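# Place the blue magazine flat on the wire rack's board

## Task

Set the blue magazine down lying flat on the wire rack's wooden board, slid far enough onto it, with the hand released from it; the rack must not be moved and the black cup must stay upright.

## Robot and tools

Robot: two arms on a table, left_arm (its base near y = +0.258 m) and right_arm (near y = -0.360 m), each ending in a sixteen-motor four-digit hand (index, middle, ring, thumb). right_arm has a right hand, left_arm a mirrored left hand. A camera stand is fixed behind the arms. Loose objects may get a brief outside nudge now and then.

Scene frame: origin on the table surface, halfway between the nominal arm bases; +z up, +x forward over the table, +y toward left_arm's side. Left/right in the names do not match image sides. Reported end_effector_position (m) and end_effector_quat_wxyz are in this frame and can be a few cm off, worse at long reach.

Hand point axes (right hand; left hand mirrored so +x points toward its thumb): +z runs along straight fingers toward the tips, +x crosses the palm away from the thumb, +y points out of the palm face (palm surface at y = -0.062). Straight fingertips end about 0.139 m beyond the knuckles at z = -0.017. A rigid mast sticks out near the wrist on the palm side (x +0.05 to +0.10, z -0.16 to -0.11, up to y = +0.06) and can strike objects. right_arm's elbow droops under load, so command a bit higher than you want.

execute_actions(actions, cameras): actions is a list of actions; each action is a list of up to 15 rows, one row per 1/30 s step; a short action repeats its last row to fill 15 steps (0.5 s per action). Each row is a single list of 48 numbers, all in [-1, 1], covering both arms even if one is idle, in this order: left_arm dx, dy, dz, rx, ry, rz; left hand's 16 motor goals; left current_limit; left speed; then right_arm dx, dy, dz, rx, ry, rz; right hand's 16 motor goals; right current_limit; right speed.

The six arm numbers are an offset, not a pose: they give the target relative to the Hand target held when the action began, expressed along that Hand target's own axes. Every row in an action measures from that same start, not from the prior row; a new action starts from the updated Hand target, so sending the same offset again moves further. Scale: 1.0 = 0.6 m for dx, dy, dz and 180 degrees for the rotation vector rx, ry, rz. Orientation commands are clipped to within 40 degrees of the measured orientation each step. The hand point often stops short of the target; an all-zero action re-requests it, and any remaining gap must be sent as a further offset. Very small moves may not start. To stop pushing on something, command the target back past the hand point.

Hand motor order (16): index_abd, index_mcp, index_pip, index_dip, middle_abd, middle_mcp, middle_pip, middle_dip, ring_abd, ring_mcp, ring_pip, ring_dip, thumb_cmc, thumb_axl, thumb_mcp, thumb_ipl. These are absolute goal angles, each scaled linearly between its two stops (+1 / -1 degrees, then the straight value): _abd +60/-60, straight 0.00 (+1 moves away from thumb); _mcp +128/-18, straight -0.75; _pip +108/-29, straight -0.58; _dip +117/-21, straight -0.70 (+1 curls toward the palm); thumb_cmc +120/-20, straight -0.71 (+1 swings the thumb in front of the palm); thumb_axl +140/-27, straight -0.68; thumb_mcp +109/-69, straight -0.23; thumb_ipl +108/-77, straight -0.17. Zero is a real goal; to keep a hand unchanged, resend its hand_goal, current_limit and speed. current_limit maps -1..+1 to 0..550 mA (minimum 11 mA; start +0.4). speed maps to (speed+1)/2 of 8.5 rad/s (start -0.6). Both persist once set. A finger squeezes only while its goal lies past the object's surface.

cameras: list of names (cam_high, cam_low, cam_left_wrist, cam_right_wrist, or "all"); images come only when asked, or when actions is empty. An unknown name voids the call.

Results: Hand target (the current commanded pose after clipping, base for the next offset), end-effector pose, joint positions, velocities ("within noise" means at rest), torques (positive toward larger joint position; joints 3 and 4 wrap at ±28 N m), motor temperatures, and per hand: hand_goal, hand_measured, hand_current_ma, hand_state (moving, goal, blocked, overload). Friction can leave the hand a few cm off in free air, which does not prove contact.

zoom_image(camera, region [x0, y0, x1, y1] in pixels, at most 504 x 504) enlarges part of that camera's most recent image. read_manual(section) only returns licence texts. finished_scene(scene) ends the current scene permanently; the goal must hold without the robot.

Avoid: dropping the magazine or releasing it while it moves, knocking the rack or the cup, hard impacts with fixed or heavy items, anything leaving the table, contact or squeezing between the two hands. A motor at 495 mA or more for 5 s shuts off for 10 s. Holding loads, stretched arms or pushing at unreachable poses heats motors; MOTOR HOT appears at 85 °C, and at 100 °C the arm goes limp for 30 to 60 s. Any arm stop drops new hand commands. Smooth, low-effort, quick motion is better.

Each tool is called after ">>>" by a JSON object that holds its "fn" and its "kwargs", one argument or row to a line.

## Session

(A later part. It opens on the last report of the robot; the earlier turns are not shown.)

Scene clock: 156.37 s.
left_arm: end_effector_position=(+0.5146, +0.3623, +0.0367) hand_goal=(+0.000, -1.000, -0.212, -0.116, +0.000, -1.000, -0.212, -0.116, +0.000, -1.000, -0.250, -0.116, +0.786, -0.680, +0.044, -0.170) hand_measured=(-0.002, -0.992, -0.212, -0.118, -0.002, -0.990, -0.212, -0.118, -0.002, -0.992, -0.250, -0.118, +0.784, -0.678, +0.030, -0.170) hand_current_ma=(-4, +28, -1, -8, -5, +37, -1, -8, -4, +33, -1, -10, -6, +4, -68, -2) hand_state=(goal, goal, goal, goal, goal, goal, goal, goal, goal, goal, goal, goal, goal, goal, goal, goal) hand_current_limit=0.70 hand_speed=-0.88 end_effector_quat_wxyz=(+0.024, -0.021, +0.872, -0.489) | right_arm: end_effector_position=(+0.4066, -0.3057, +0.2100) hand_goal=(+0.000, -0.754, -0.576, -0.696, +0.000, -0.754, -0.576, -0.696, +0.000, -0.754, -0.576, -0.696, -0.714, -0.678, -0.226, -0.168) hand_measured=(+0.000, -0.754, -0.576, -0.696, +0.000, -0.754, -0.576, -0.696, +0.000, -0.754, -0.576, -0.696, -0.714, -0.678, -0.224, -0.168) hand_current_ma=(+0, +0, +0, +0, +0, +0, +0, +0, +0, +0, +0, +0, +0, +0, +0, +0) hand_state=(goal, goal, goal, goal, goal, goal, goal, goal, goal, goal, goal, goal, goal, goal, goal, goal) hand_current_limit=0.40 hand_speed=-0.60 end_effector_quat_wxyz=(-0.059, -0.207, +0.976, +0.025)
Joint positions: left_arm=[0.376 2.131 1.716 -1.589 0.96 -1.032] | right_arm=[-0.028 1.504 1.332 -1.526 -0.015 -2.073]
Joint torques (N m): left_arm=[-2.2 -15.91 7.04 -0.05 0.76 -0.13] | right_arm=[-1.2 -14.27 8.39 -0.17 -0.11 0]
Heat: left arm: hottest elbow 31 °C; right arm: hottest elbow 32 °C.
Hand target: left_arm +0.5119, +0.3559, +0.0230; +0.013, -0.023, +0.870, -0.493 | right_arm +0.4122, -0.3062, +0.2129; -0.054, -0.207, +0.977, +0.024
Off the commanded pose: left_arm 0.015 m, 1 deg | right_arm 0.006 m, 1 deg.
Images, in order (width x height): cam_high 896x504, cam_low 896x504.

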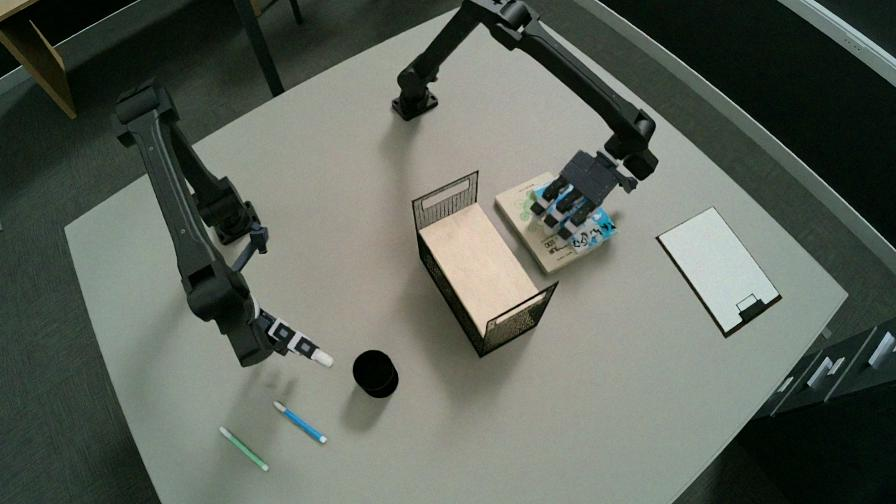

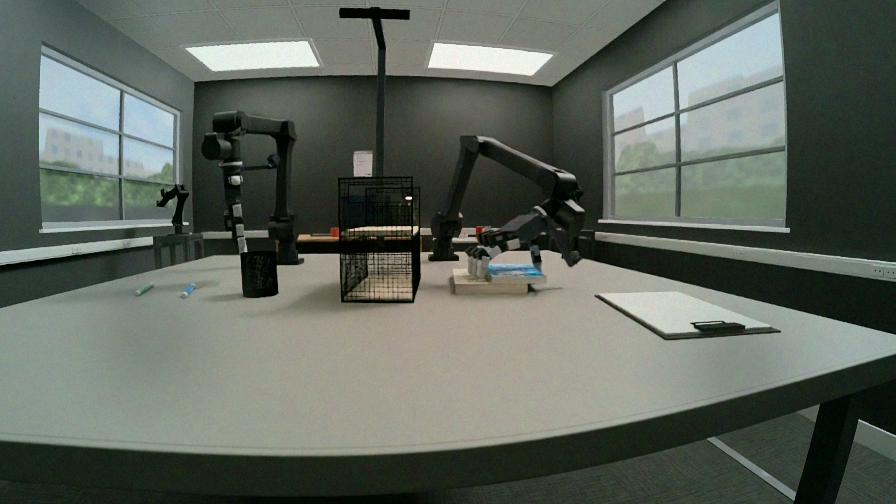

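>>> {"fn": "execute_actions", "kwargs": {
  "actions": [
    [[0,0,0,0,0,0,0,-1,-0.212,-0.116,0,-1,-0.212,-0.116,0,-1,-0.25,-0.116,0.786,-0.68,0.12,-0.17,0.7,-0.9,0,0,0,0,0,0,0,-0.754,-0.576,-0.696,0,-0.754,-0.576,-0.696,0,-0.754,-0.576,-0.696,-0.714,-0.678,-0.226,-0.168,0.4,-0.6]]
  ],
  "cameras": ["cam_low","cam_high"]
}}

>>> {"fn": "zoom_image", "kwargs": {
  "camera": "cam_low",
  "region": [450, 230, 560, 300]
}}

>>> {"fn": "zoom_image", "kwargs": {
  "camera": "cam_high",
  "region": [500, 160, 640, 280]
}}

Scene clock: 159.73 s.
left_arm: end_effector_position=(+0.5146, +0.3623, +0.0367) hand_goal=(+0.000, -1.000, -0.212, -0.116, +0.000, -1.000, -0.212, -0.116, +0.000, -1.000, -0.250, -0.116, +0.786, -0.680, +0.120, -0.170) hand_measured=(-0.002, -0.992, -0.212, -0.118, -0.002, -0.990, -0.212, -0.118, -0.002, -0.992, -0.250, -0.118, +0.784, -0.678, +0.104, -0.172) hand_current_ma=(-4, +28, -1, -8, -5, +37, -1, -8, -4, +33, -1, -10, -6, +4, -76, -8) hand_state=(goal, goal, goal, goal, goal, goal, goal, goal, goal, goal, goal, goal, goal, goal, goal, goal) hand_current_limit=0.70 hand_speed=-0.90 end_effector_quat_wxyz=(+0.024, -0.021, +0.872, -0.489) | right_arm: end_effector_position=(+0.4066, -0.3057, +0.2100) hand_goal=(+0.000, -0.754, -0.576, -0.696, +0.000, -0.754, -0.576, -0.696, +0.000, -0.754, -0.576, -0.696, -0.714, -0.678, -0.226, -0.168) hand_measured=(+0.000, -0.754, -0.576, -0.696, +0.000, -0.754, -0.576, -0.696, +0.000, -0.754, -0.576, -0.696, -0.714, -0.678, -0.224, -0.168) hand_current_ma=(+0, +0, +0, +0, +0, +0, +0, +0, +0, +0, +0, +0, +0, +0, +0, +0) hand_state=(goal, goal, goal, goal, goal, goal, goal, goal, goal, goal, goal, goal, goal, goal, goal, goal) hand_current_limit=0.40 hand_speed=-0.60 end_effector_quat_wxyz=(-0.059, -0.207, +0.976, +0.025)
Joint positions: left_arm=[0.376 2.131 1.716 -1.589 0.96 -1.032] | right_arm=[-0.028 1.504 1.332 -1.526 -0.015 -2.073]
Joint torques (N m): left_arm=[-1.96 -15.91 6.98 -0.21 0.74 -0.12] | right_arm=[-1.2 -14.27 8.39 -0.17 -0.12 0]
Heat: left arm: hottest elbow 31 °C; right arm: hottest elbow 32 °C.
Hand target: left_arm +0.5119, +0.3559, +0.0230; +0.013, -0.023, +0.870, -0.493 | right_arm +0.4122, -0.3062, +0.2129; -0.054, -0.207, +0.977, +0.024
Off the commanded pose: left_arm 0.015 m, 1 deg | right_arm 0.006 m, 1 deg.
Images, in order (width x height): cam_high 896x504, cam_low 896x504.

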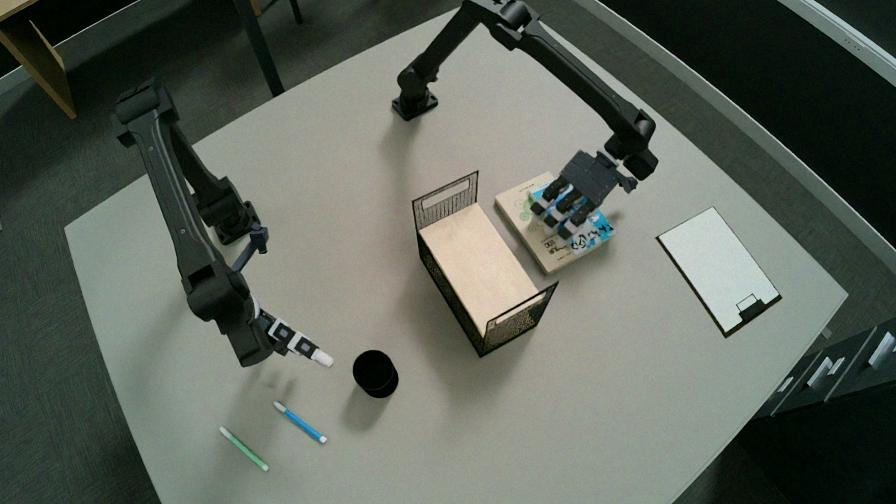

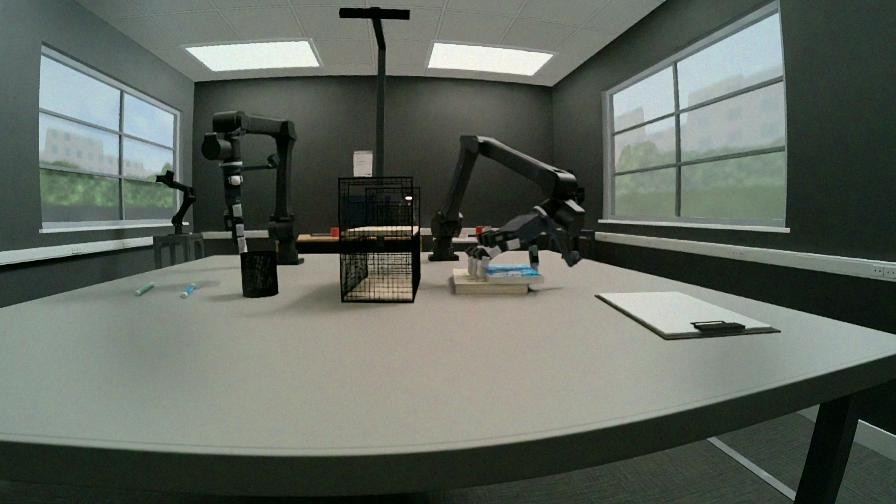

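Scaled by 4.582.

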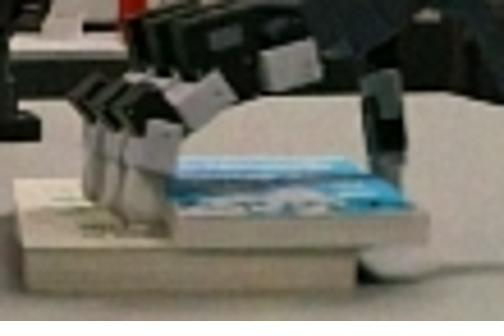

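Scaled by 3.600.

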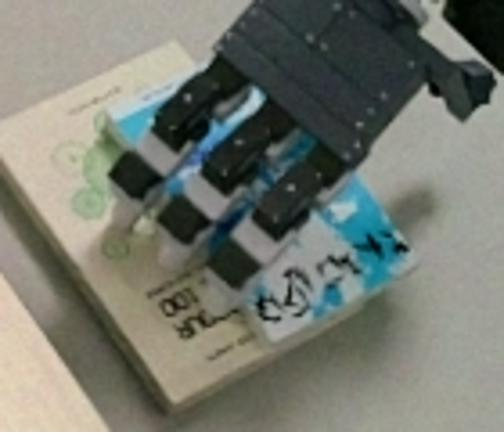

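>>> {"fn": "execute_actions", "kwargs": {
  "actions": [
    [[0,0,0,0,0,0,0,-1,-0.13,-0.08,0,-1,-0.13,-0.08,0,-1,-0.13,-0.08,0.786,-0.68,0.18,-0.17,0.7,-0.9,0,0,0,0,0,0,0,-0.754,-0.576,-0.696,0,-0.754,-0.576,-0.696,0,-0.754,-0.576,-0.696,-0.714,-0.678,-0.226,-0.168,0.4,-0.6]]
  ],
  "cameras": ["cam_low","cam_high"]
}}

>>> {"fn": "zoom_image", "kwargs": {
  "camera": "cam_low",
  "region": [450, 230, 560, 300]
}}

>>> {"fn": "zoom_image", "kwargs": {
  "camera": "cam_high",
  "region": [500, 160, 640, 280]
}}

Scene clock: 166.07 s.
left_arm: end_effector_position=(+0.5147, +0.3618, +0.0368) hand_goal=(+0.000, -1.000, -0.130, -0.080, +0.000, -1.000, -0.130, -0.080, +0.000, -1.000, -0.130, -0.080, +0.786, -0.680, +0.180, -0.170) hand_measured=(-0.002, -1.000, -0.138, -0.086, -0.002, -0.994, -0.134, -0.084, +0.006, -1.000, -0.184, -0.096, +0.770, -0.688, +0.132, -0.182) hand_current_ma=(-4, +2, -29, -20, -5, +24, -15, -10, +17, +0, -229, -62, -61, -31, -270, -61) hand_state=(goal, goal, goal, goal, goal, goal, goal, goal, goal, goal, blocked, goal, goal, goal, blocked, goal) hand_current_limit=0.70 hand_speed=-0.90 end_effector_quat_wxyz=(+0.024, -0.021, +0.871, -0.489) | right_arm: end_effector_position=(+0.4066, -0.3057, +0.2100) hand_goal=(+0.000, -0.754, -0.576, -0.696, +0.000, -0.754, -0.576, -0.696, +0.000, -0.754, -0.576, -0.696, -0.714, -0.678, -0.226, -0.168) hand_measured=(+0.000, -0.754, -0.576, -0.696, +0.000, -0.754, -0.576, -0.696, +0.000, -0.754, -0.576, -0.696, -0.714, -0.678, -0.224, -0.168) hand_current_ma=(+0, +0, +0, +0, +0, +0, +0, +0, +0, +0, +0, +0, +0, +0, +0, +0) hand_state=(goal, goal, goal, goal, goal, goal, goal, goal, goal, goal, goal, goal, goal, goal, goal, goal) hand_current_limit=0.40 hand_speed=-0.60 end_effector_quat_wxyz=(-0.059, -0.207, +0.976, +0.025)
Joint positions: left_arm=[0.375 2.131 1.716 -1.589 0.961 -1.032] | right_arm=[-0.028 1.504 1.332 -1.526 -0.015 -2.073]
Joint torques (N m): left_arm=[-2.55 -15.74 7.02 -0.14 0.74 -0.11] | right_arm=[-1.2 -14.27 8.39 -0.16 -0.11 0]
Heat: left arm: hottest elbow 31 °C; right arm: hottest elbow 32 °C.
Hand target: left_arm +0.5119, +0.3559, +0.0231; +0.013, -0.023, +0.870, -0.492 | right_arm +0.4122, -0.3062, +0.2129; -0.054, -0.207, +0.977, +0.024
Off the commanded pose: left_arm 0.015 m, 1 deg | right_arm 0.006 m, 1 deg.
Images, in order (width x height): cam_high 896x504, cam_low 896x504.

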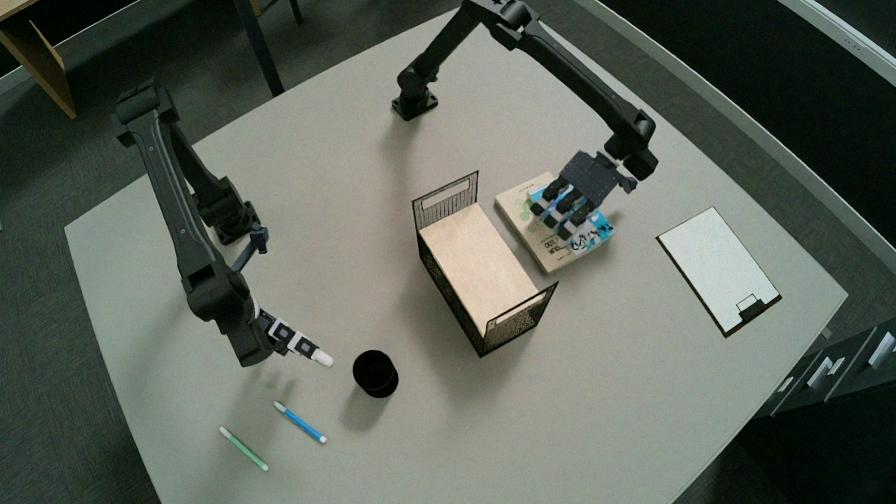

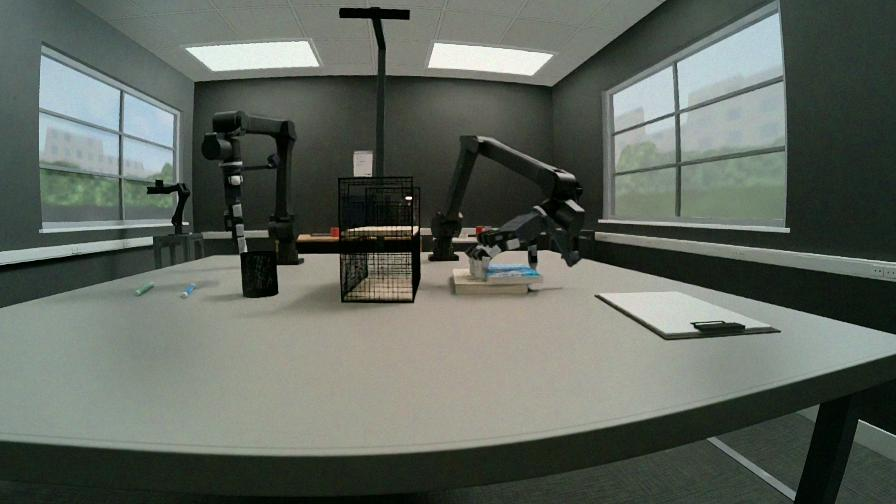

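Scaled by 4.582.

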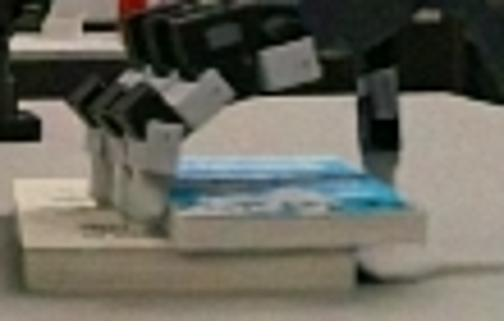

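Scaled by 3.600.

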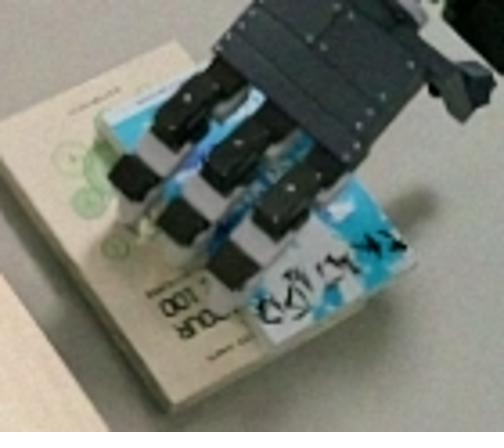

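>>> {"fn": "execute_actions", "kwargs": {
  "actions": [
    [[0,0,0,0,0,0,0,-1,-0.05,-0.03,0,-1,-0.06,-0.03,0,-1,-0.09,-0.05,0.786,-0.68,0.28,-0.15,0.7,-0.9,0,0,0,0,0,0,0,-0.754,-0.576,-0.696,0,-0.754,-0.576,-0.696,0,-0.754,-0.576,-0.696,-0.714,-0.678,-0.226,-0.168,0.4,-0.6]],
    [[0,0,0,0,0,0,0,-1,-0.05,-0.03,0,-1,-0.06,-0.03,0,-1,-0.09,-0.05,0.786,-0.68,0.28,-0.15,0.7,-0.9,0,0,0,0,0,0,0,-0.754,-0.576,-0.696,0,-0.754,-0.576,-0.696,0,-0.754,-0.576,-0.696,-0.714,-0.678,-0.226,-0.168,0.4,-0.6]]
  ],
  "cameras": ["cam_low","cam_high"]
}}

>>> {"fn": "zoom_image", "kwargs": {
  "camera": "cam_low",
  "region": [450, 230, 560, 300]
}}

>>> {"fn": "zoom_image", "kwargs": {
  "camera": "cam_high",
  "region": [500, 160, 640, 280]
}}

Scene clock: 171.43 s.
left_arm: end_effector_position=(+0.5152, +0.3601, +0.0373) hand_goal=(+0.000, -1.000, -0.050, -0.030, +0.000, -1.000, -0.060, -0.030, +0.000, -1.000, -0.090, -0.050, +0.786, -0.680, +0.280, -0.150) hand_measured=(-0.002, -1.000, -0.090, -0.046, -0.002, -0.998, -0.086, -0.042, +0.012, -1.000, -0.154, -0.096, +0.756, -0.696, +0.132, -0.182) hand_current_ma=(-4, +0, -167, -65, -5, +5, -103, -42, +36, +0, -274, -195, -127, -71, -468, -178) hand_state=(goal, goal, blocked, goal, goal, goal, blocked, goal, goal, goal, blocked, blocked, blocked, goal, blocked, blocked) hand_current_limit=0.70 hand_speed=-0.90 end_effector_quat_wxyz=(+0.024, -0.022, +0.870, -0.491) | right_arm: end_effector_position=(+0.4066, -0.3057, +0.2100) hand_goal=(+0.000, -0.754, -0.576, -0.696, +0.000, -0.754, -0.576, -0.696, +0.000, -0.754, -0.576, -0.696, -0.714, -0.678, -0.226, -0.168) hand_measured=(+0.000, -0.754, -0.576, -0.696, +0.000, -0.754, -0.576, -0.696, +0.000, -0.754, -0.576, -0.696, -0.714, -0.678, -0.224, -0.168) hand_current_ma=(+0, +0, +0, +0, +0, +0, +0, +0, +0, +0, +0, +0, +0, +0, +0, +0) hand_state=(goal, goal, goal, goal, goal, goal, goal, goal, goal, goal, goal, goal, goal, goal, goal, goal) hand_current_limit=0.40 hand_speed=-0.60 end_effector_quat_wxyz=(-0.059, -0.207, +0.976, +0.025)
Joint positions: left_arm=[0.374 2.131 1.716 -1.589 0.966 -1.034] | right_arm=[-0.028 1.504 1.332 -1.526 -0.015 -2.073]
Joint torques (N m): left_arm=[-2.32 -15.97 7.13 -0.08 0.55 -0.09] | right_arm=[-1.26 -14.27 8.4 -0.17 -0.11 0]
Heat: left arm: hottest elbow 30 °C; right arm: hottest elbow 32 °C.
Hand target: left_arm +0.5119, +0.3558, +0.0231; +0.013, -0.023, +0.870, -0.492 | right_arm +0.4122, -0.3062, +0.2129; -0.054, -0.207, +0.977, +0.024
Off the commanded pose: left_arm 0.015 m, 1 deg | right_arm 0.006 m, 1 deg.
Images, in order (width x height): cam_high 896x504, cam_low 896x504.

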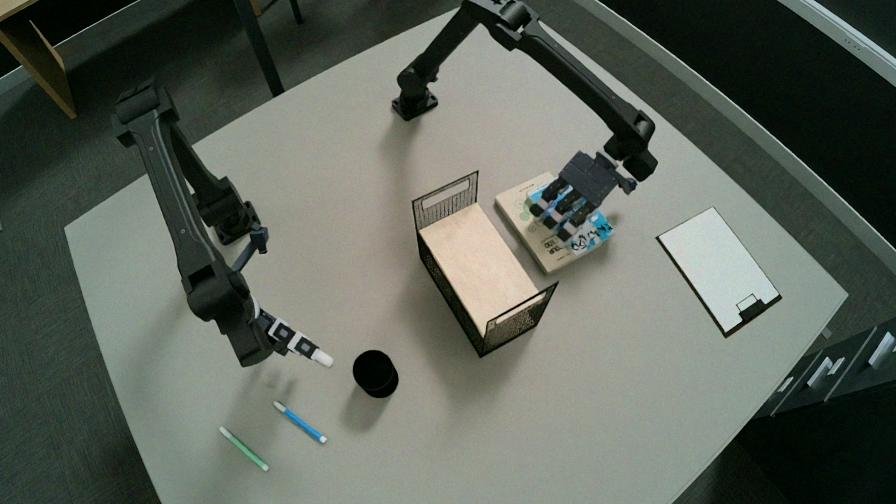

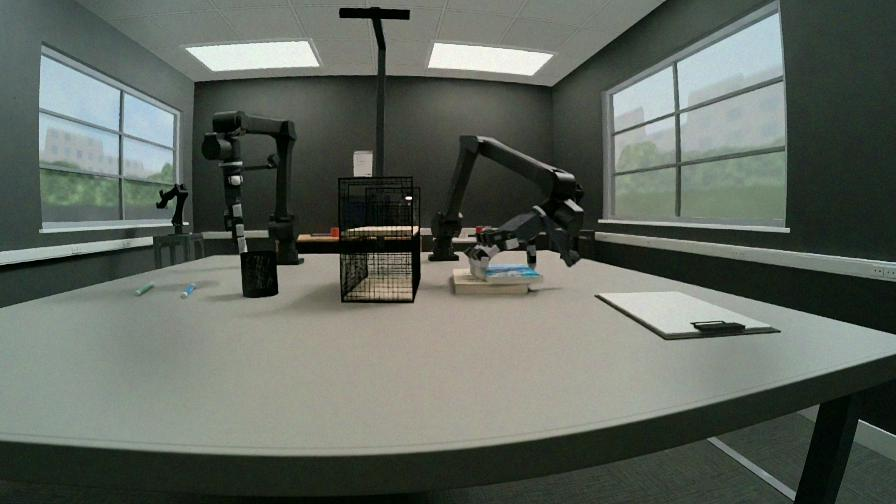

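Scaled by 4.582.

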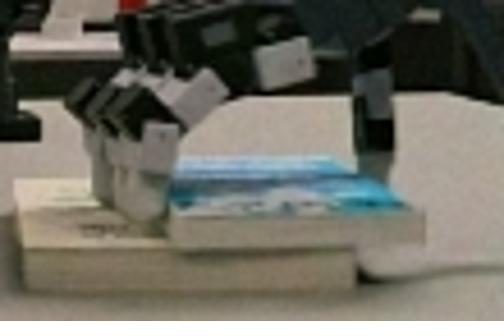

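Scaled by 3.600.

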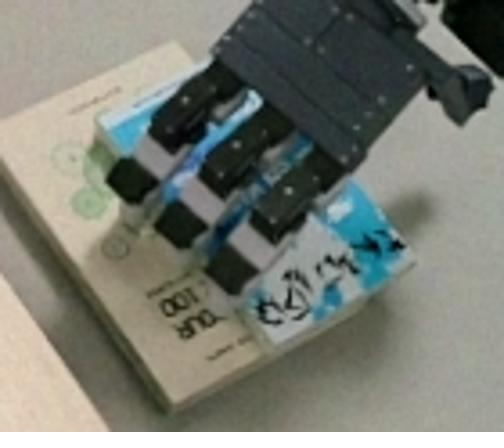

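>>> {"fn": "execute_actions", "kwargs": {
  "actions": [
    [[0,-0.0858,-0.0516,0,0,0,0,-1,-0.03,-0.01,0,-1,-0.05,-0.02,0,-1,-0.09,-0.05,0.786,-0.68,0.28,-0.15,0.7,-0.9,0,0,0,0,0,0,0,-0.754,-0.576,-0.696,0,-0.754,-0.576,-0.696,0,-0.754,-0.576,-0.696,-0.714,-0.678,-0.226,-0.168,0.4,-0.6]]
  ],
  "cameras": ["cam_low","cam_high"]
}}

>>> {"fn": "zoom_image", "kwargs": {
  "camera": "cam_low",
  "region": [450, 230, 560, 300]
}}

>>> {"fn": "zoom_image", "kwargs": {
  "camera": "cam_high",
  "region": [500, 160, 640, 280]
}}

Scene clock: 175.40 s.
left_arm: end_effector_position=(+0.4994, +0.3560, +0.0559) hand_goal=(+0.000, -1.000, -0.030, -0.010, +0.000, -1.000, -0.050, -0.020, +0.000, -1.000, -0.090, -0.050, +0.786, -0.680, +0.280, -0.150) hand_measured=(+0.002, -0.994, -0.032, -0.012, -0.002, -0.998, -0.082, -0.042, +0.012, -1.000, -0.146, -0.092, +0.748, -0.698, +0.132, -0.182) hand_current_ma=(+3, +21, -3, -9, -4, +5, -127, -84, +42, +0, -234, -178, -158, -87, -467, -178) hand_state=(goal, goal, goal, goal, goal, goal, blocked, blocked, goal, goal, blocked, blocked, blocked, goal, blocked, blocked) hand_current_limit=0.70 hand_speed=-0.90 end_effector_quat_wxyz=(-0.001, -0.034, +0.868, -0.496) | right_arm: end_effector_position=(+0.4066, -0.3057, +0.2100) hand_goal=(+0.000, -0.754, -0.576, -0.696, +0.000, -0.754, -0.576, -0.696, +0.000, -0.754, -0.576, -0.696, -0.714, -0.678, -0.226, -0.168) hand_measured=(+0.000, -0.754, -0.576, -0.696, +0.000, -0.754, -0.576, -0.696, +0.000, -0.754, -0.576, -0.696, -0.714, -0.678, -0.224, -0.168) hand_current_ma=(+0, +0, +0, +0, +0, +0, +0, +0, +0, +0, +0, +0, +0, +0, +0, +0) hand_state=(goal, goal, goal, goal, goal, goal, goal, goal, goal, goal, goal, goal, goal, goal, goal, goal) hand_current_limit=0.40 hand_speed=-0.60 end_effector_quat_wxyz=(-0.059, -0.207, +0.976, +0.025)
Joint positions: left_arm=[0.374 2.106 1.716 -1.668 0.957 -1.035] | right_arm=[-0.028 1.504 1.332 -1.526 -0.015 -2.073]
Joint torques (N m): left_arm=[-2.14 -19.14 11.43 -1.36 0.86 -0.21] | right_arm=[-1.2 -14.27 8.39 -0.17 -0.12 0]
Heat: left arm: hottest elbow 30 °C; right arm: hottest elbow 32 °C.
Hand target: left_arm +0.5119, +0.3560, +0.0831; +0.013, -0.023, +0.870, -0.492 | right_arm +0.4122, -0.3062, +0.2129; -0.054, -0.207, +0.977, +0.024
Off the commanded pose: left_arm 0.030 m, 2 deg | right_arm 0.006 m, 1 deg.
joint sent to its limit (left arm) — joint 4 (wrist pitch), lower limit. The joint targets still meet the commanded pose.
Images, in order (width x height): cam_high 896x504, cam_low 896x504.

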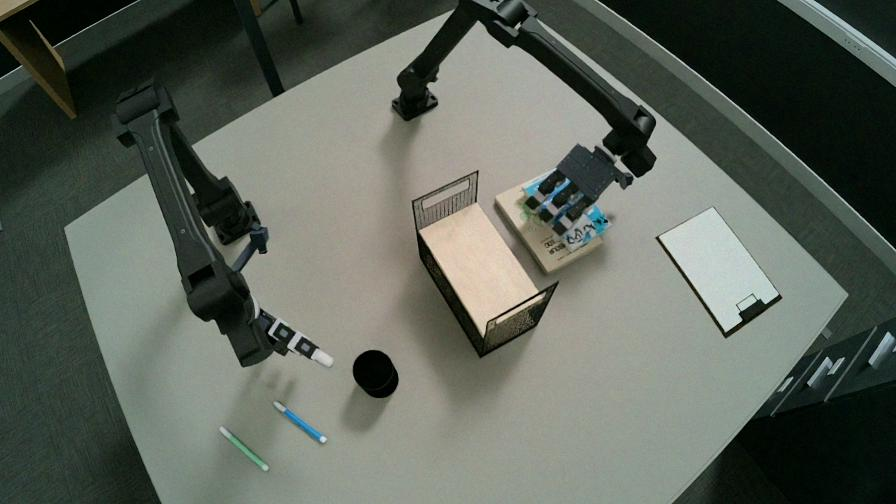

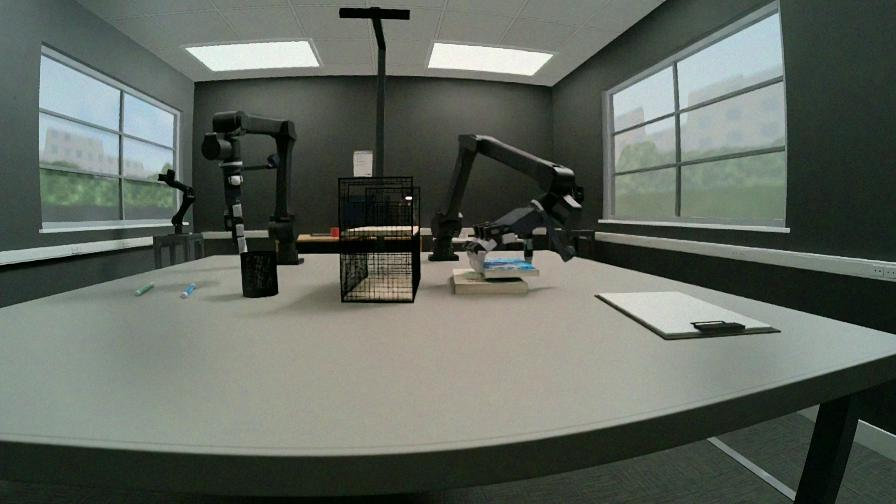

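Scaled by 4.582.

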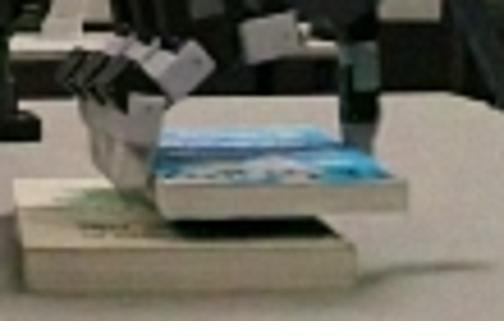

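Scaled by 3.600.

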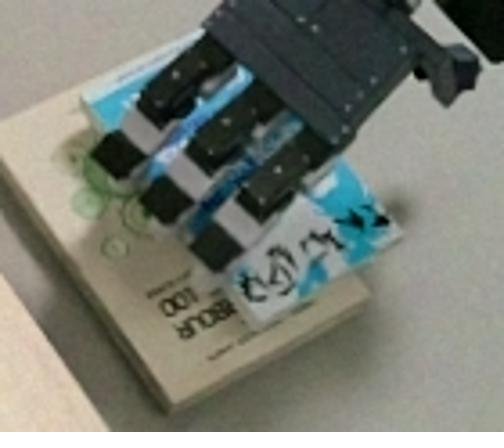

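>>> {"fn": "execute_actions", "kwargs": {
  "actions": [
    [[0,0,0,0,0,0,0,-1,0.05,0.02,0,-1,-0.05,-0.02,0,-1,-0.09,-0.05,0.786,-0.68,0.28,-0.15,0.7,-0.9,0,0,0,0,0,0,0,-0.754,-0.576,-0.696,0,-0.754,-0.576,-0.696,0,-0.754,-0.576,-0.696,-0.714,-0.678,-0.226,-0.168,0.4,-0.6]],
    [[-0.0159,-0.1385,0.0462,0,-0.0381,-0.0229,0,-1,0.05,0.02,0,-1,-0.05,-0.02,0,-1,-0.09,-0.05,0.786,-0.68,0.28,-0.15,0.7,-0.9,0,0,0,0,0,0,0,-0.754,-0.576,-0.696,0,-0.754,-0.576,-0.696,0,-0.754,-0.576,-0.696,-0.714,-0.678,-0.226,-0.168,0.4,-0.6]]
  ],
  "cameras": ["cam_low","cam_high"]
}}

>>> {"fn": "zoom_image", "kwargs": {
  "camera": "cam_low",
  "region": [420, 200, 560, 300]
}}

>>> {"fn": "zoom_image", "kwargs": {
  "camera": "cam_high",
  "region": [480, 140, 640, 280]
}}

Scene clock: 211.07 s.
left_arm: end_effector_position=(+0.5239, +0.2863, +0.1361) hand_goal=(+0.000, -1.000, +0.050, +0.020, +0.000, -1.000, -0.050, -0.020, +0.000, -1.000, -0.090, -0.050, +0.786, -0.680, +0.280, -0.150) hand_measured=(+0.000, -1.000, -0.002, +0.002, -0.002, -1.000, -0.074, -0.038, +0.012, -1.000, -0.136, -0.092, +0.748, -0.698, +0.132, -0.184) hand_current_ma=(+1, +0, -223, -67, -4, +1, -94, -68, +42, +0, -193, -178, -160, -88, -468, -193) hand_state=(goal, goal, blocked, goal, goal, goal, blocked, goal, goal, goal, blocked, blocked, blocked, goal, blocked, blocked) hand_current_limit=0.70 hand_speed=-0.90 end_effector_quat_wxyz=(+0.038, -0.077, +0.867, -0.491) | right_arm: end_effector_position=(+0.4066, -0.3057, +0.2100) hand_goal=(+0.000, -0.754, -0.576, -0.696, +0.000, -0.754, -0.576, -0.696, +0.000, -0.754, -0.576, -0.696, -0.714, -0.678, -0.226, -0.168) hand_measured=(+0.000, -0.754, -0.576, -0.696, +0.000, -0.754, -0.576, -0.696, +0.000, -0.754, -0.576, -0.696, -0.714, -0.678, -0.224, -0.168) hand_current_ma=(+0, +0, +0, +0, +0, +0, +0, +0, +0, +0, +0, +0, +0, +0, +0, +0) hand_state=(goal, goal, goal, goal, goal, goal, goal, goal, goal, goal, goal, goal, goal, goal, goal, goal) hand_current_limit=0.40 hand_speed=-0.60 end_effector_quat_wxyz=(-0.059, -0.207, +0.976, +0.025)
Joint positions: left_arm=[0.256 1.93 1.678 -1.438 1.026 -1.441] | right_arm=[-0.028 1.504 1.332 -1.526 -0.015 -2.073]
Joint torques (N m): left_arm=[-0.91 -17.08 9.1 0.51 1.05 -0.19] | right_arm=[-1.26 -14.27 8.39 -0.17 -0.12 0]
Heat: left arm: hottest elbow 34 °C; right arm: hottest elbow 32 °C.
Hand target: left_arm +0.5249, +0.2901, +0.1401; +0.047, -0.083, +0.866, -0.490 | right_arm +0.4122, -0.3062, +0.2129; -0.054, -0.207, +0.977, +0.024
Off the commanded pose: left_arm 0.006 m, 1 deg | right_arm 0.006 m, 1 deg.
Images, in order (width x height): cam_high 896x504, cam_low 896x504.

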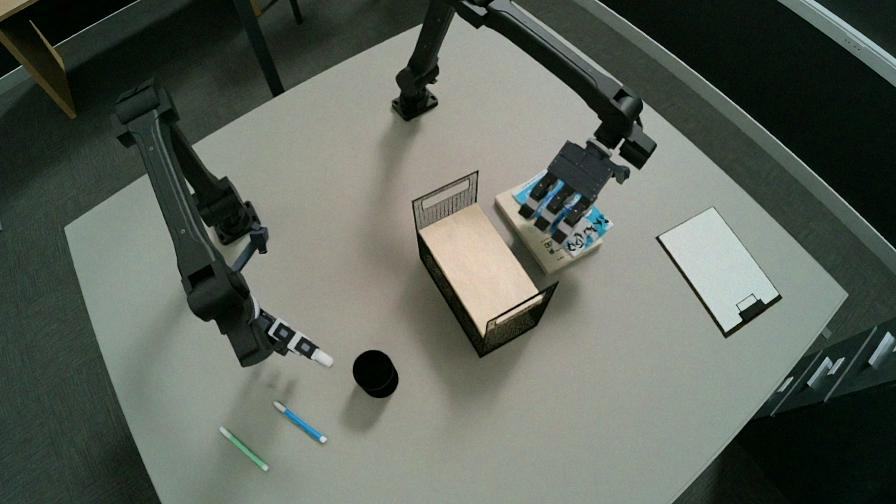

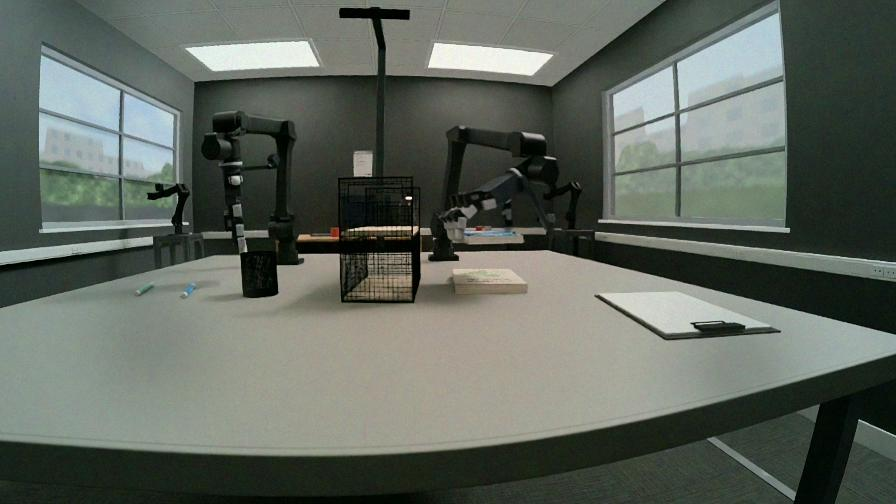

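Scaled by 3.600.

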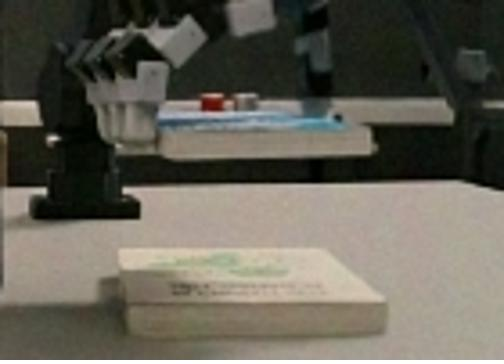

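Scaled by 3.150.

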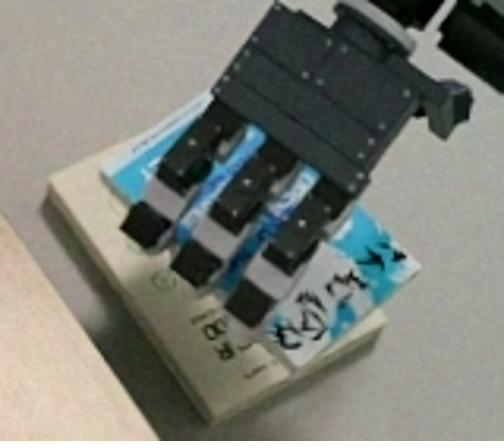

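>>> {"fn": "execute_actions", "kwargs": {
  "actions": [
    [[-0.0025,-0.1475,-0.0782,0,0,0,0,-1,0.05,0.02,0,-1,-0.05,-0.02,0,-1,-0.09,-0.05,0.786,-0.68,0.28,-0.15,0.7,-0.9,0,0,0,0,0,0,0,-0.754,-0.576,-0.696,0,-0.754,-0.576,-0.696,0,-0.754,-0.576,-0.696,-0.714,-0.678,-0.226,-0.168,0.4,-0.6]],
    [[-0.0025,-0.1475,-0.0782,0,0,0,0,-1,0.05,0.02,0,-1,-0.05,-0.02,0,-1,-0.09,-0.05,0.786,-0.68,0.28,-0.15,0.7,-0.9,0,0,0,0,0,0,0,-0.754,-0.576,-0.696,0,-0.754,-0.576,-0.696,0,-0.754,-0.576,-0.696,-0.714,-0.678,-0.226,-0.168,0.4,-0.6]]
  ],
  "cameras": ["cam_high","cam_low"]
}}

Scene clock: 215.10 s.
left_arm: end_effector_position=(+0.5199, +0.2842, +0.3165) hand_goal=(+0.000, -1.000, +0.050, +0.020, +0.000, -1.000, -0.050, -0.020, +0.000, -1.000, -0.090, -0.050, +0.786, -0.680, +0.280, -0.150) hand_measured=(+0.000, -1.000, -0.002, +0.002, -0.002, -1.000, -0.074, -0.038, +0.012, -1.000, -0.136, -0.092, +0.748, -0.698, +0.132, -0.184) hand_current_ma=(+1, +0, -223, -67, -4, +1, -94, -68, +42, +0, -193, -178, -160, -88, -467, -193) hand_state=(goal, goal, blocked, goal, goal, goal, blocked, goal, goal, goal, blocked, blocked, blocked, goal, blocked, blocked) hand_current_limit=0.70 hand_speed=-0.90 end_effector_quat_wxyz=(+0.071, -0.117, +0.865, -0.483) | right_arm: end_effector_position=(+0.4066, -0.3057, +0.2100) hand_goal=(+0.000, -0.754, -0.576, -0.696, +0.000, -0.754, -0.576, -0.696, +0.000, -0.754, -0.576, -0.696, -0.714, -0.678, -0.226, -0.168) hand_measured=(+0.000, -0.754, -0.576, -0.696, +0.000, -0.754, -0.576, -0.696, +0.000, -0.754, -0.576, -0.696, -0.714, -0.678, -0.224, -0.168) hand_current_ma=(+0, +0, +0, +0, +0, +0, +0, +0, +0, +0, +0, +0, +0, +0, +0, +0) hand_state=(goal, goal, goal, goal, goal, goal, goal, goal, goal, goal, goal, goal, goal, goal, goal, goal) hand_current_limit=0.40 hand_speed=-0.60 end_effector_quat_wxyz=(-0.059, -0.207, +0.976, +0.025)
Joint positions: left_arm=[0.256 1.818 1.994 -1.678 1.02 -1.639] | right_arm=[-0.028 1.504 1.332 -1.526 -0.015 -2.073]
Joint torques (N m): left_arm=[-2.14 -15.09 15.15 0.12 1.02 -0.15] | right_arm=[-1.26 -14.33 8.39 -0.16 -0.12 0]
Heat: left arm: hottest elbow 33 °C; right arm: hottest elbow 32 °C.
Hand target: left_arm +0.5298, +0.2802, +0.3403; +0.047, -0.083, +0.866, -0.490 | right_arm +0.4122, -0.3062, +0.2129; -0.054, -0.207, +0.977, +0.024
Off the commanded pose: left_arm 0.026 m, 5 deg | right_arm 0.006 m, 1 deg.
joint sent to its limit (left arm) — joint 4 (wrist pitch), lower limit. The joint targets are off in orientation, not in position.
Images, in order (width x height): cam_high 896x504, cam_low 896x504.

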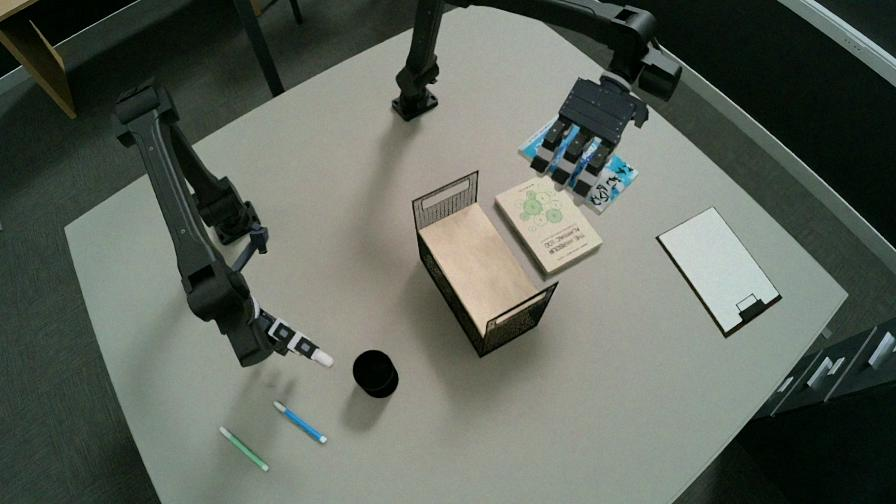

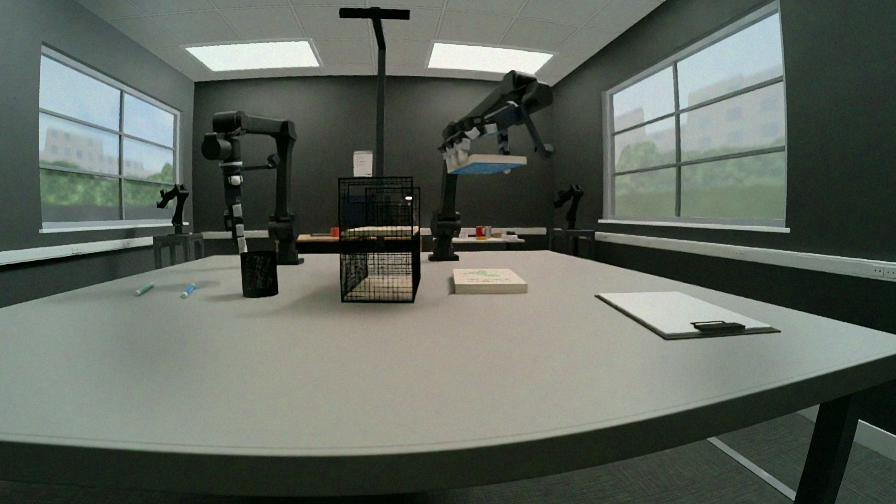

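>>> {"fn": "execute_actions", "kwargs": {
  "actions": [
    [[0.0239,-0.0632,0.1052,0,0.0143,0.0086,0,-1,0.05,0.02,0,-1,-0.05,-0.02,0,-1,-0.09,-0.05,0.786,-0.68,0.28,-0.15,0.7,-0.9,0,0,0,0,0,0,0,-0.754,-0.576,-0.696,0,-0.754,-0.576,-0.696,0,-0.754,-0.576,-0.696,-0.714,-0.678,-0.226,-0.168,0.4,-0.6]],
    [[0.0174,-0.0637,0.1061,0,0.0143,0.0086,0,-1,0.05,0.02,0,-1,-0.05,-0.02,0,-1,-0.09,-0.05,0.786,-0.68,0.28,-0.15,0.7,-0.9,0,0,0,0,0,0,0,-0.754,-0.576,-0.696,0,-0.754,-0.576,-0.696,0,-0.754,-0.576,-0.696,-0.714,-0.678,-0.226,-0.168,0.4,-0.6]],
    [[0.0109,-0.0641,0.1067,0,0.0143,0.0086,0,-1,0.05,0.02,0,-1,-0.05,-0.02,0,-1,-0.09,-0.05,0.786,-0.68,0.28,-0.15,0.7,-0.9,0,0,0,0,0,0,0,-0.754,-0.576,-0.696,0,-0.754,-0.576,-0.696,0,-0.754,-0.576,-0.696,-0.714,-0.678,-0.226,-0.168,0.4,-0.6]]
  ],
  "cameras": ["cam_high","cam_low"]
}}

>>> {"fn": "zoom_image", "kwargs": {
  "camera": "cam_high",
  "region": [400, 120, 620, 360]
}}

>>> {"fn": "zoom_image", "kwargs": {
  "camera": "cam_low",
  "region": [320, 100, 500, 310]
}}

Scene clock: 221.80 s.
left_arm: end_effector_position=(+0.5115, +0.0557, +0.3107) hand_goal=(+0.000, -1.000, +0.050, +0.020, +0.000, -1.000, -0.050, -0.020, +0.000, -1.000, -0.090, -0.050, +0.786, -0.680, +0.280, -0.150) hand_measured=(+0.000, -1.000, -0.002, +0.002, -0.002, -1.000, -0.074, -0.038, +0.012, -1.000, -0.136, -0.092, +0.748, -0.698, +0.132, -0.184) hand_current_ma=(+1, +0, -221, -67, -4, +1, -91, -68, +42, +0, -193, -178, -160, -88, -467, -194) hand_state=(goal, goal, blocked, goal, goal, goal, blocked, goal, goal, goal, blocked, blocked, blocked, goal, blocked, blocked) hand_current_limit=0.70 hand_speed=-0.90 end_effector_quat_wxyz=(-0.027, -0.029, +0.874, -0.484) | right_arm: end_effector_position=(+0.4066, -0.3057, +0.2100) hand_goal=(+0.000, -0.754, -0.576, -0.696, +0.000, -0.754, -0.576, -0.696, +0.000, -0.754, -0.576, -0.696, -0.714, -0.678, -0.226, -0.168) hand_measured=(+0.000, -0.754, -0.576, -0.696, +0.000, -0.754, -0.576, -0.696, +0.000, -0.754, -0.576, -0.696, -0.714, -0.678, -0.224, -0.168) hand_current_ma=(+0, +0, +0, +0, +0, +0, +0, +0, +0, +0, +0, +0, +0, +0, +0, +0) hand_state=(goal, goal, goal, goal, goal, goal, goal, goal, goal, goal, goal, goal, goal, goal, goal, goal) hand_current_limit=0.40 hand_speed=-0.60 end_effector_quat_wxyz=(-0.059, -0.207, +0.976, +0.025)
Joint positions: left_arm=[-0.152 1.853 2.021 -1.509 0.995 -1.931] | right_arm=[-0.028 1.504 1.332 -1.526 -0.015 -2.073]
Joint torques (N m): left_arm=[-0.67 -15.5 16.39 1.4 0.96 -0.22] | right_arm=[-1.2 -14.27 8.4 -0.17 -0.12 0]
Heat: left arm: hottest elbow 34 °C; right arm: hottest elbow 32 °C.
Hand target: left_arm +0.5297, +0.0551, +0.3403; +0.009, -0.015, +0.870, -0.493 | right_arm +0.4122, -0.3062, +0.2129; -0.054, -0.207, +0.977, +0.024
Off the commanded pose: left_arm 0.035 m, 4 deg | right_arm 0.006 m, 1 deg.
Images, in order (width x height): cam_high 896x504, cam_low 896x504.

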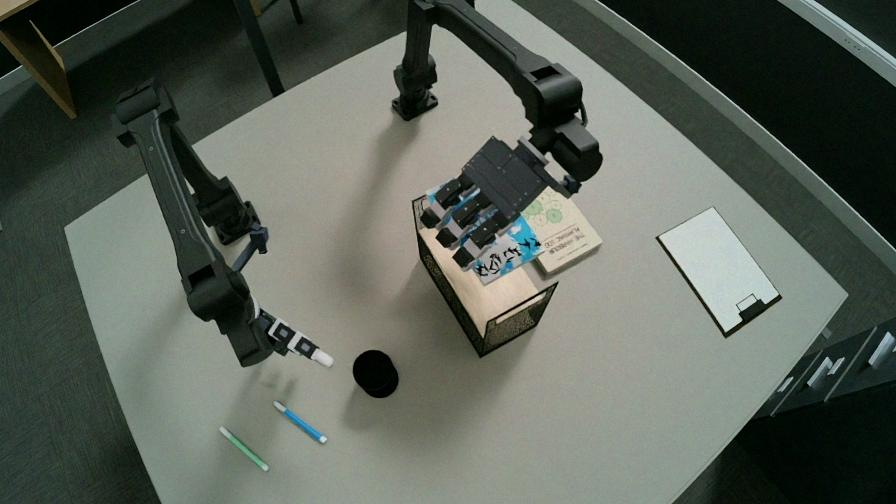

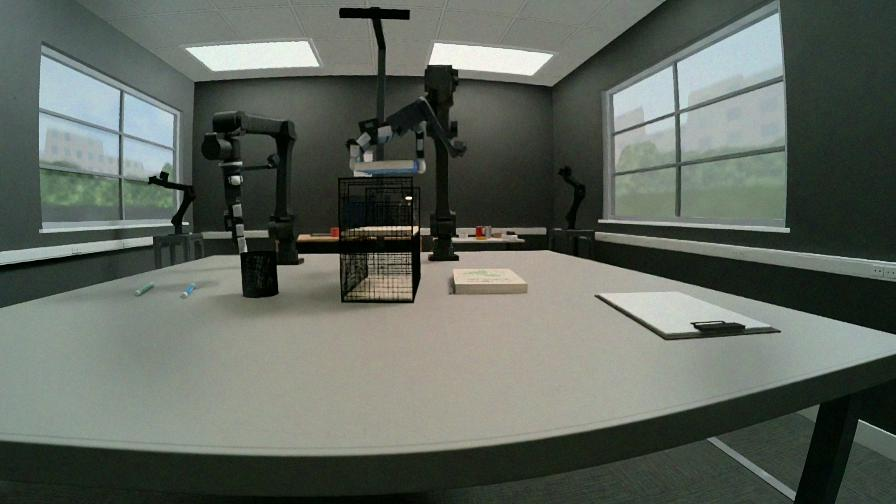

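Scaled by 2.100.

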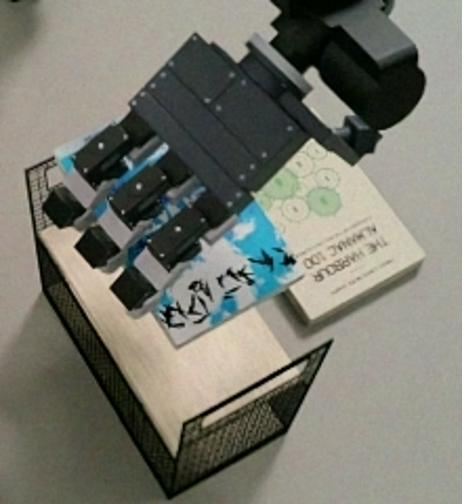

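Scaled by 2.400.

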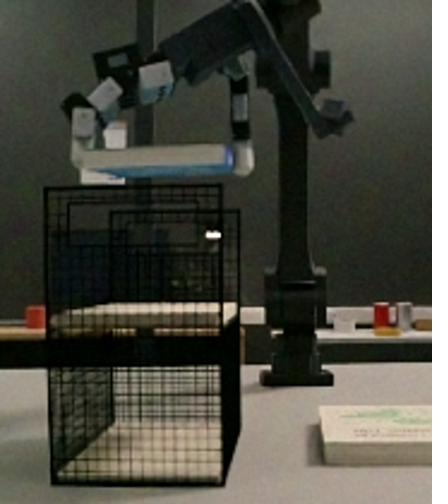

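>>> {"fn": "execute_actions", "kwargs": {
  "actions": [
    [[0.0085,0.083,0.0641,0,0,0,0,-1,0.05,0.02,0,-1,-0.05,-0.02,0,-1,-0.09,-0.05,0.786,-0.68,0.28,-0.15,0.7,-0.9,0,0,0,0,0,0,0,-0.754,-0.576,-0.696,0,-0.754,-0.576,-0.696,0,-0.754,-0.576,-0.696,-0.714,-0.678,-0.226,-0.168,0.4,-0.6]],
    [[0.0085,0.083,0.0641,0,0,0,0,-1,0.05,0.02,0,-1,-0.05,-0.02,0,-1,-0.09,-0.05,0.786,-0.68,0.28,-0.15,0.7,-0.9,0,0,0,0,0,0,0,-0.754,-0.576,-0.696,0,-0.754,-0.576,-0.696,0,-0.754,-0.576,-0.696,-0.714,-0.678,-0.226,-0.168,0.4,-0.6]]
  ],
  "cameras": ["cam_high","cam_low"]
}}

>>> {"fn": "zoom_image", "kwargs": {
  "camera": "cam_high",
  "region": [400, 140, 620, 360]
}}

>>> {"fn": "zoom_image", "kwargs": {
  "camera": "cam_low",
  "region": [320, 140, 460, 310]
}}

Scene clock: 240.93 s.
left_arm: end_effector_position=(+0.5196, +0.0457, +0.2003) hand_goal=(+0.000, -1.000, +0.050, +0.020, +0.000, -1.000, -0.050, -0.020, +0.000, -1.000, -0.090, -0.050, +0.786, -0.680, +0.280, -0.150) hand_measured=(+0.000, -1.000, -0.002, +0.002, -0.002, -1.000, -0.074, -0.038, +0.012, -1.000, -0.136, -0.092, +0.748, -0.698, +0.132, -0.184) hand_current_ma=(+1, +0, -221, -67, -4, +0, -91, -68, +42, +0, -193, -178, -161, -89, -467, -194) hand_state=(goal, goal, blocked, goal, goal, goal, blocked, goal, goal, goal, blocked, blocked, blocked, goal, blocked, blocked) hand_current_limit=0.70 hand_speed=-0.90 end_effector_quat_wxyz=(-0.004, -0.024, +0.874, -0.486) | right_arm: end_effector_position=(+0.4066, -0.3057, +0.2100) hand_goal=(+0.000, -0.754, -0.576, -0.696, +0.000, -0.754, -0.576, -0.696, +0.000, -0.754, -0.576, -0.696, -0.714, -0.678, -0.226, -0.168) hand_measured=(+0.000, -0.754, -0.576, -0.696, +0.000, -0.754, -0.576, -0.696, +0.000, -0.754, -0.576, -0.696, -0.714, -0.678, -0.224, -0.168) hand_current_ma=(+0, +0, +0, +0, +0, +0, +0, +0, +0, +0, +0, +0, +0, +0, +0, +0) hand_state=(goal, goal, goal, goal, goal, goal, goal, goal, goal, goal, goal, goal, goal, goal, goal, goal) hand_current_limit=0.40 hand_speed=-0.60 end_effector_quat_wxyz=(-0.059, -0.207, +0.976, +0.025)
Joint positions: left_arm=[-0.167 1.833 1.7 -1.123 0.983 -1.98] | right_arm=[-0.028 1.504 1.332 -1.526 -0.015 -2.073]
Joint torques (N m): left_arm=[-2.02 -17.44 10.15 1.69 1.03 -0.18] | right_arm=[-1.26 -14.33 8.39 -0.17 -0.11 0]
Heat: left arm: hottest elbow 36 °C; right arm: hottest elbow 32 °C.
Hand target: left_arm +0.5201, +0.0401, +0.2153; +0.009, -0.015, +0.870, -0.493 | right_arm +0.4122, -0.3062, +0.2129; -0.054, -0.207, +0.977, +0.024
Off the commanded pose: left_arm 0.016 m, 2 deg | right_arm 0.006 m, 1 deg.
Images, in order (width x height): cam_high 896x504, cam_low 896x504.

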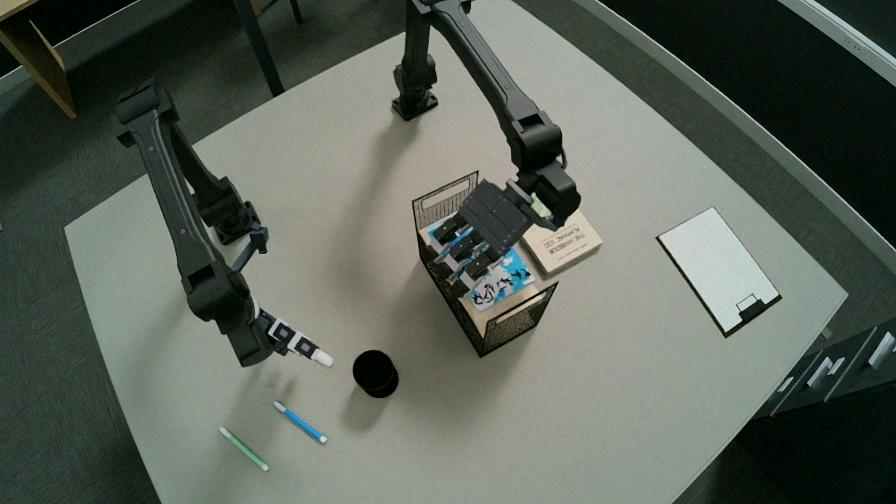

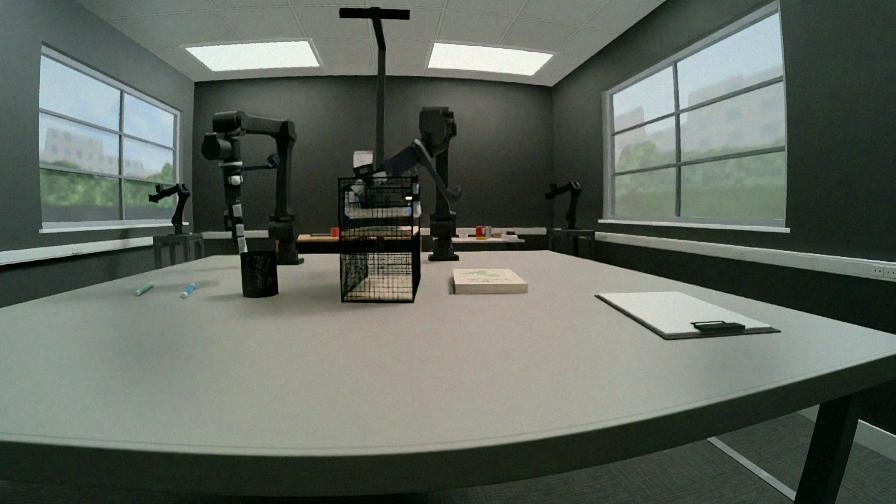

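Scaled by 2.291.

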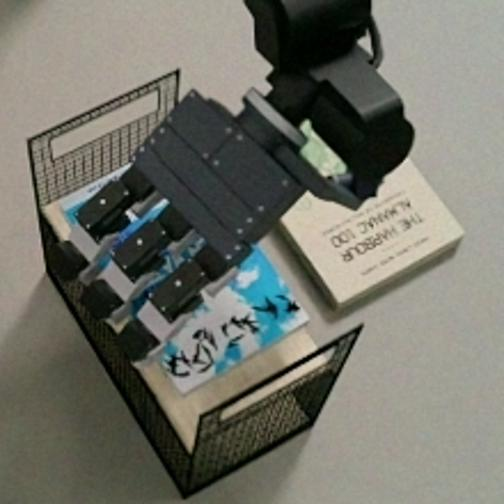

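Scaled by 2.965.

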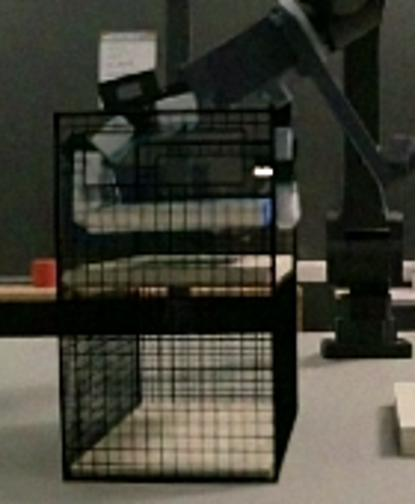

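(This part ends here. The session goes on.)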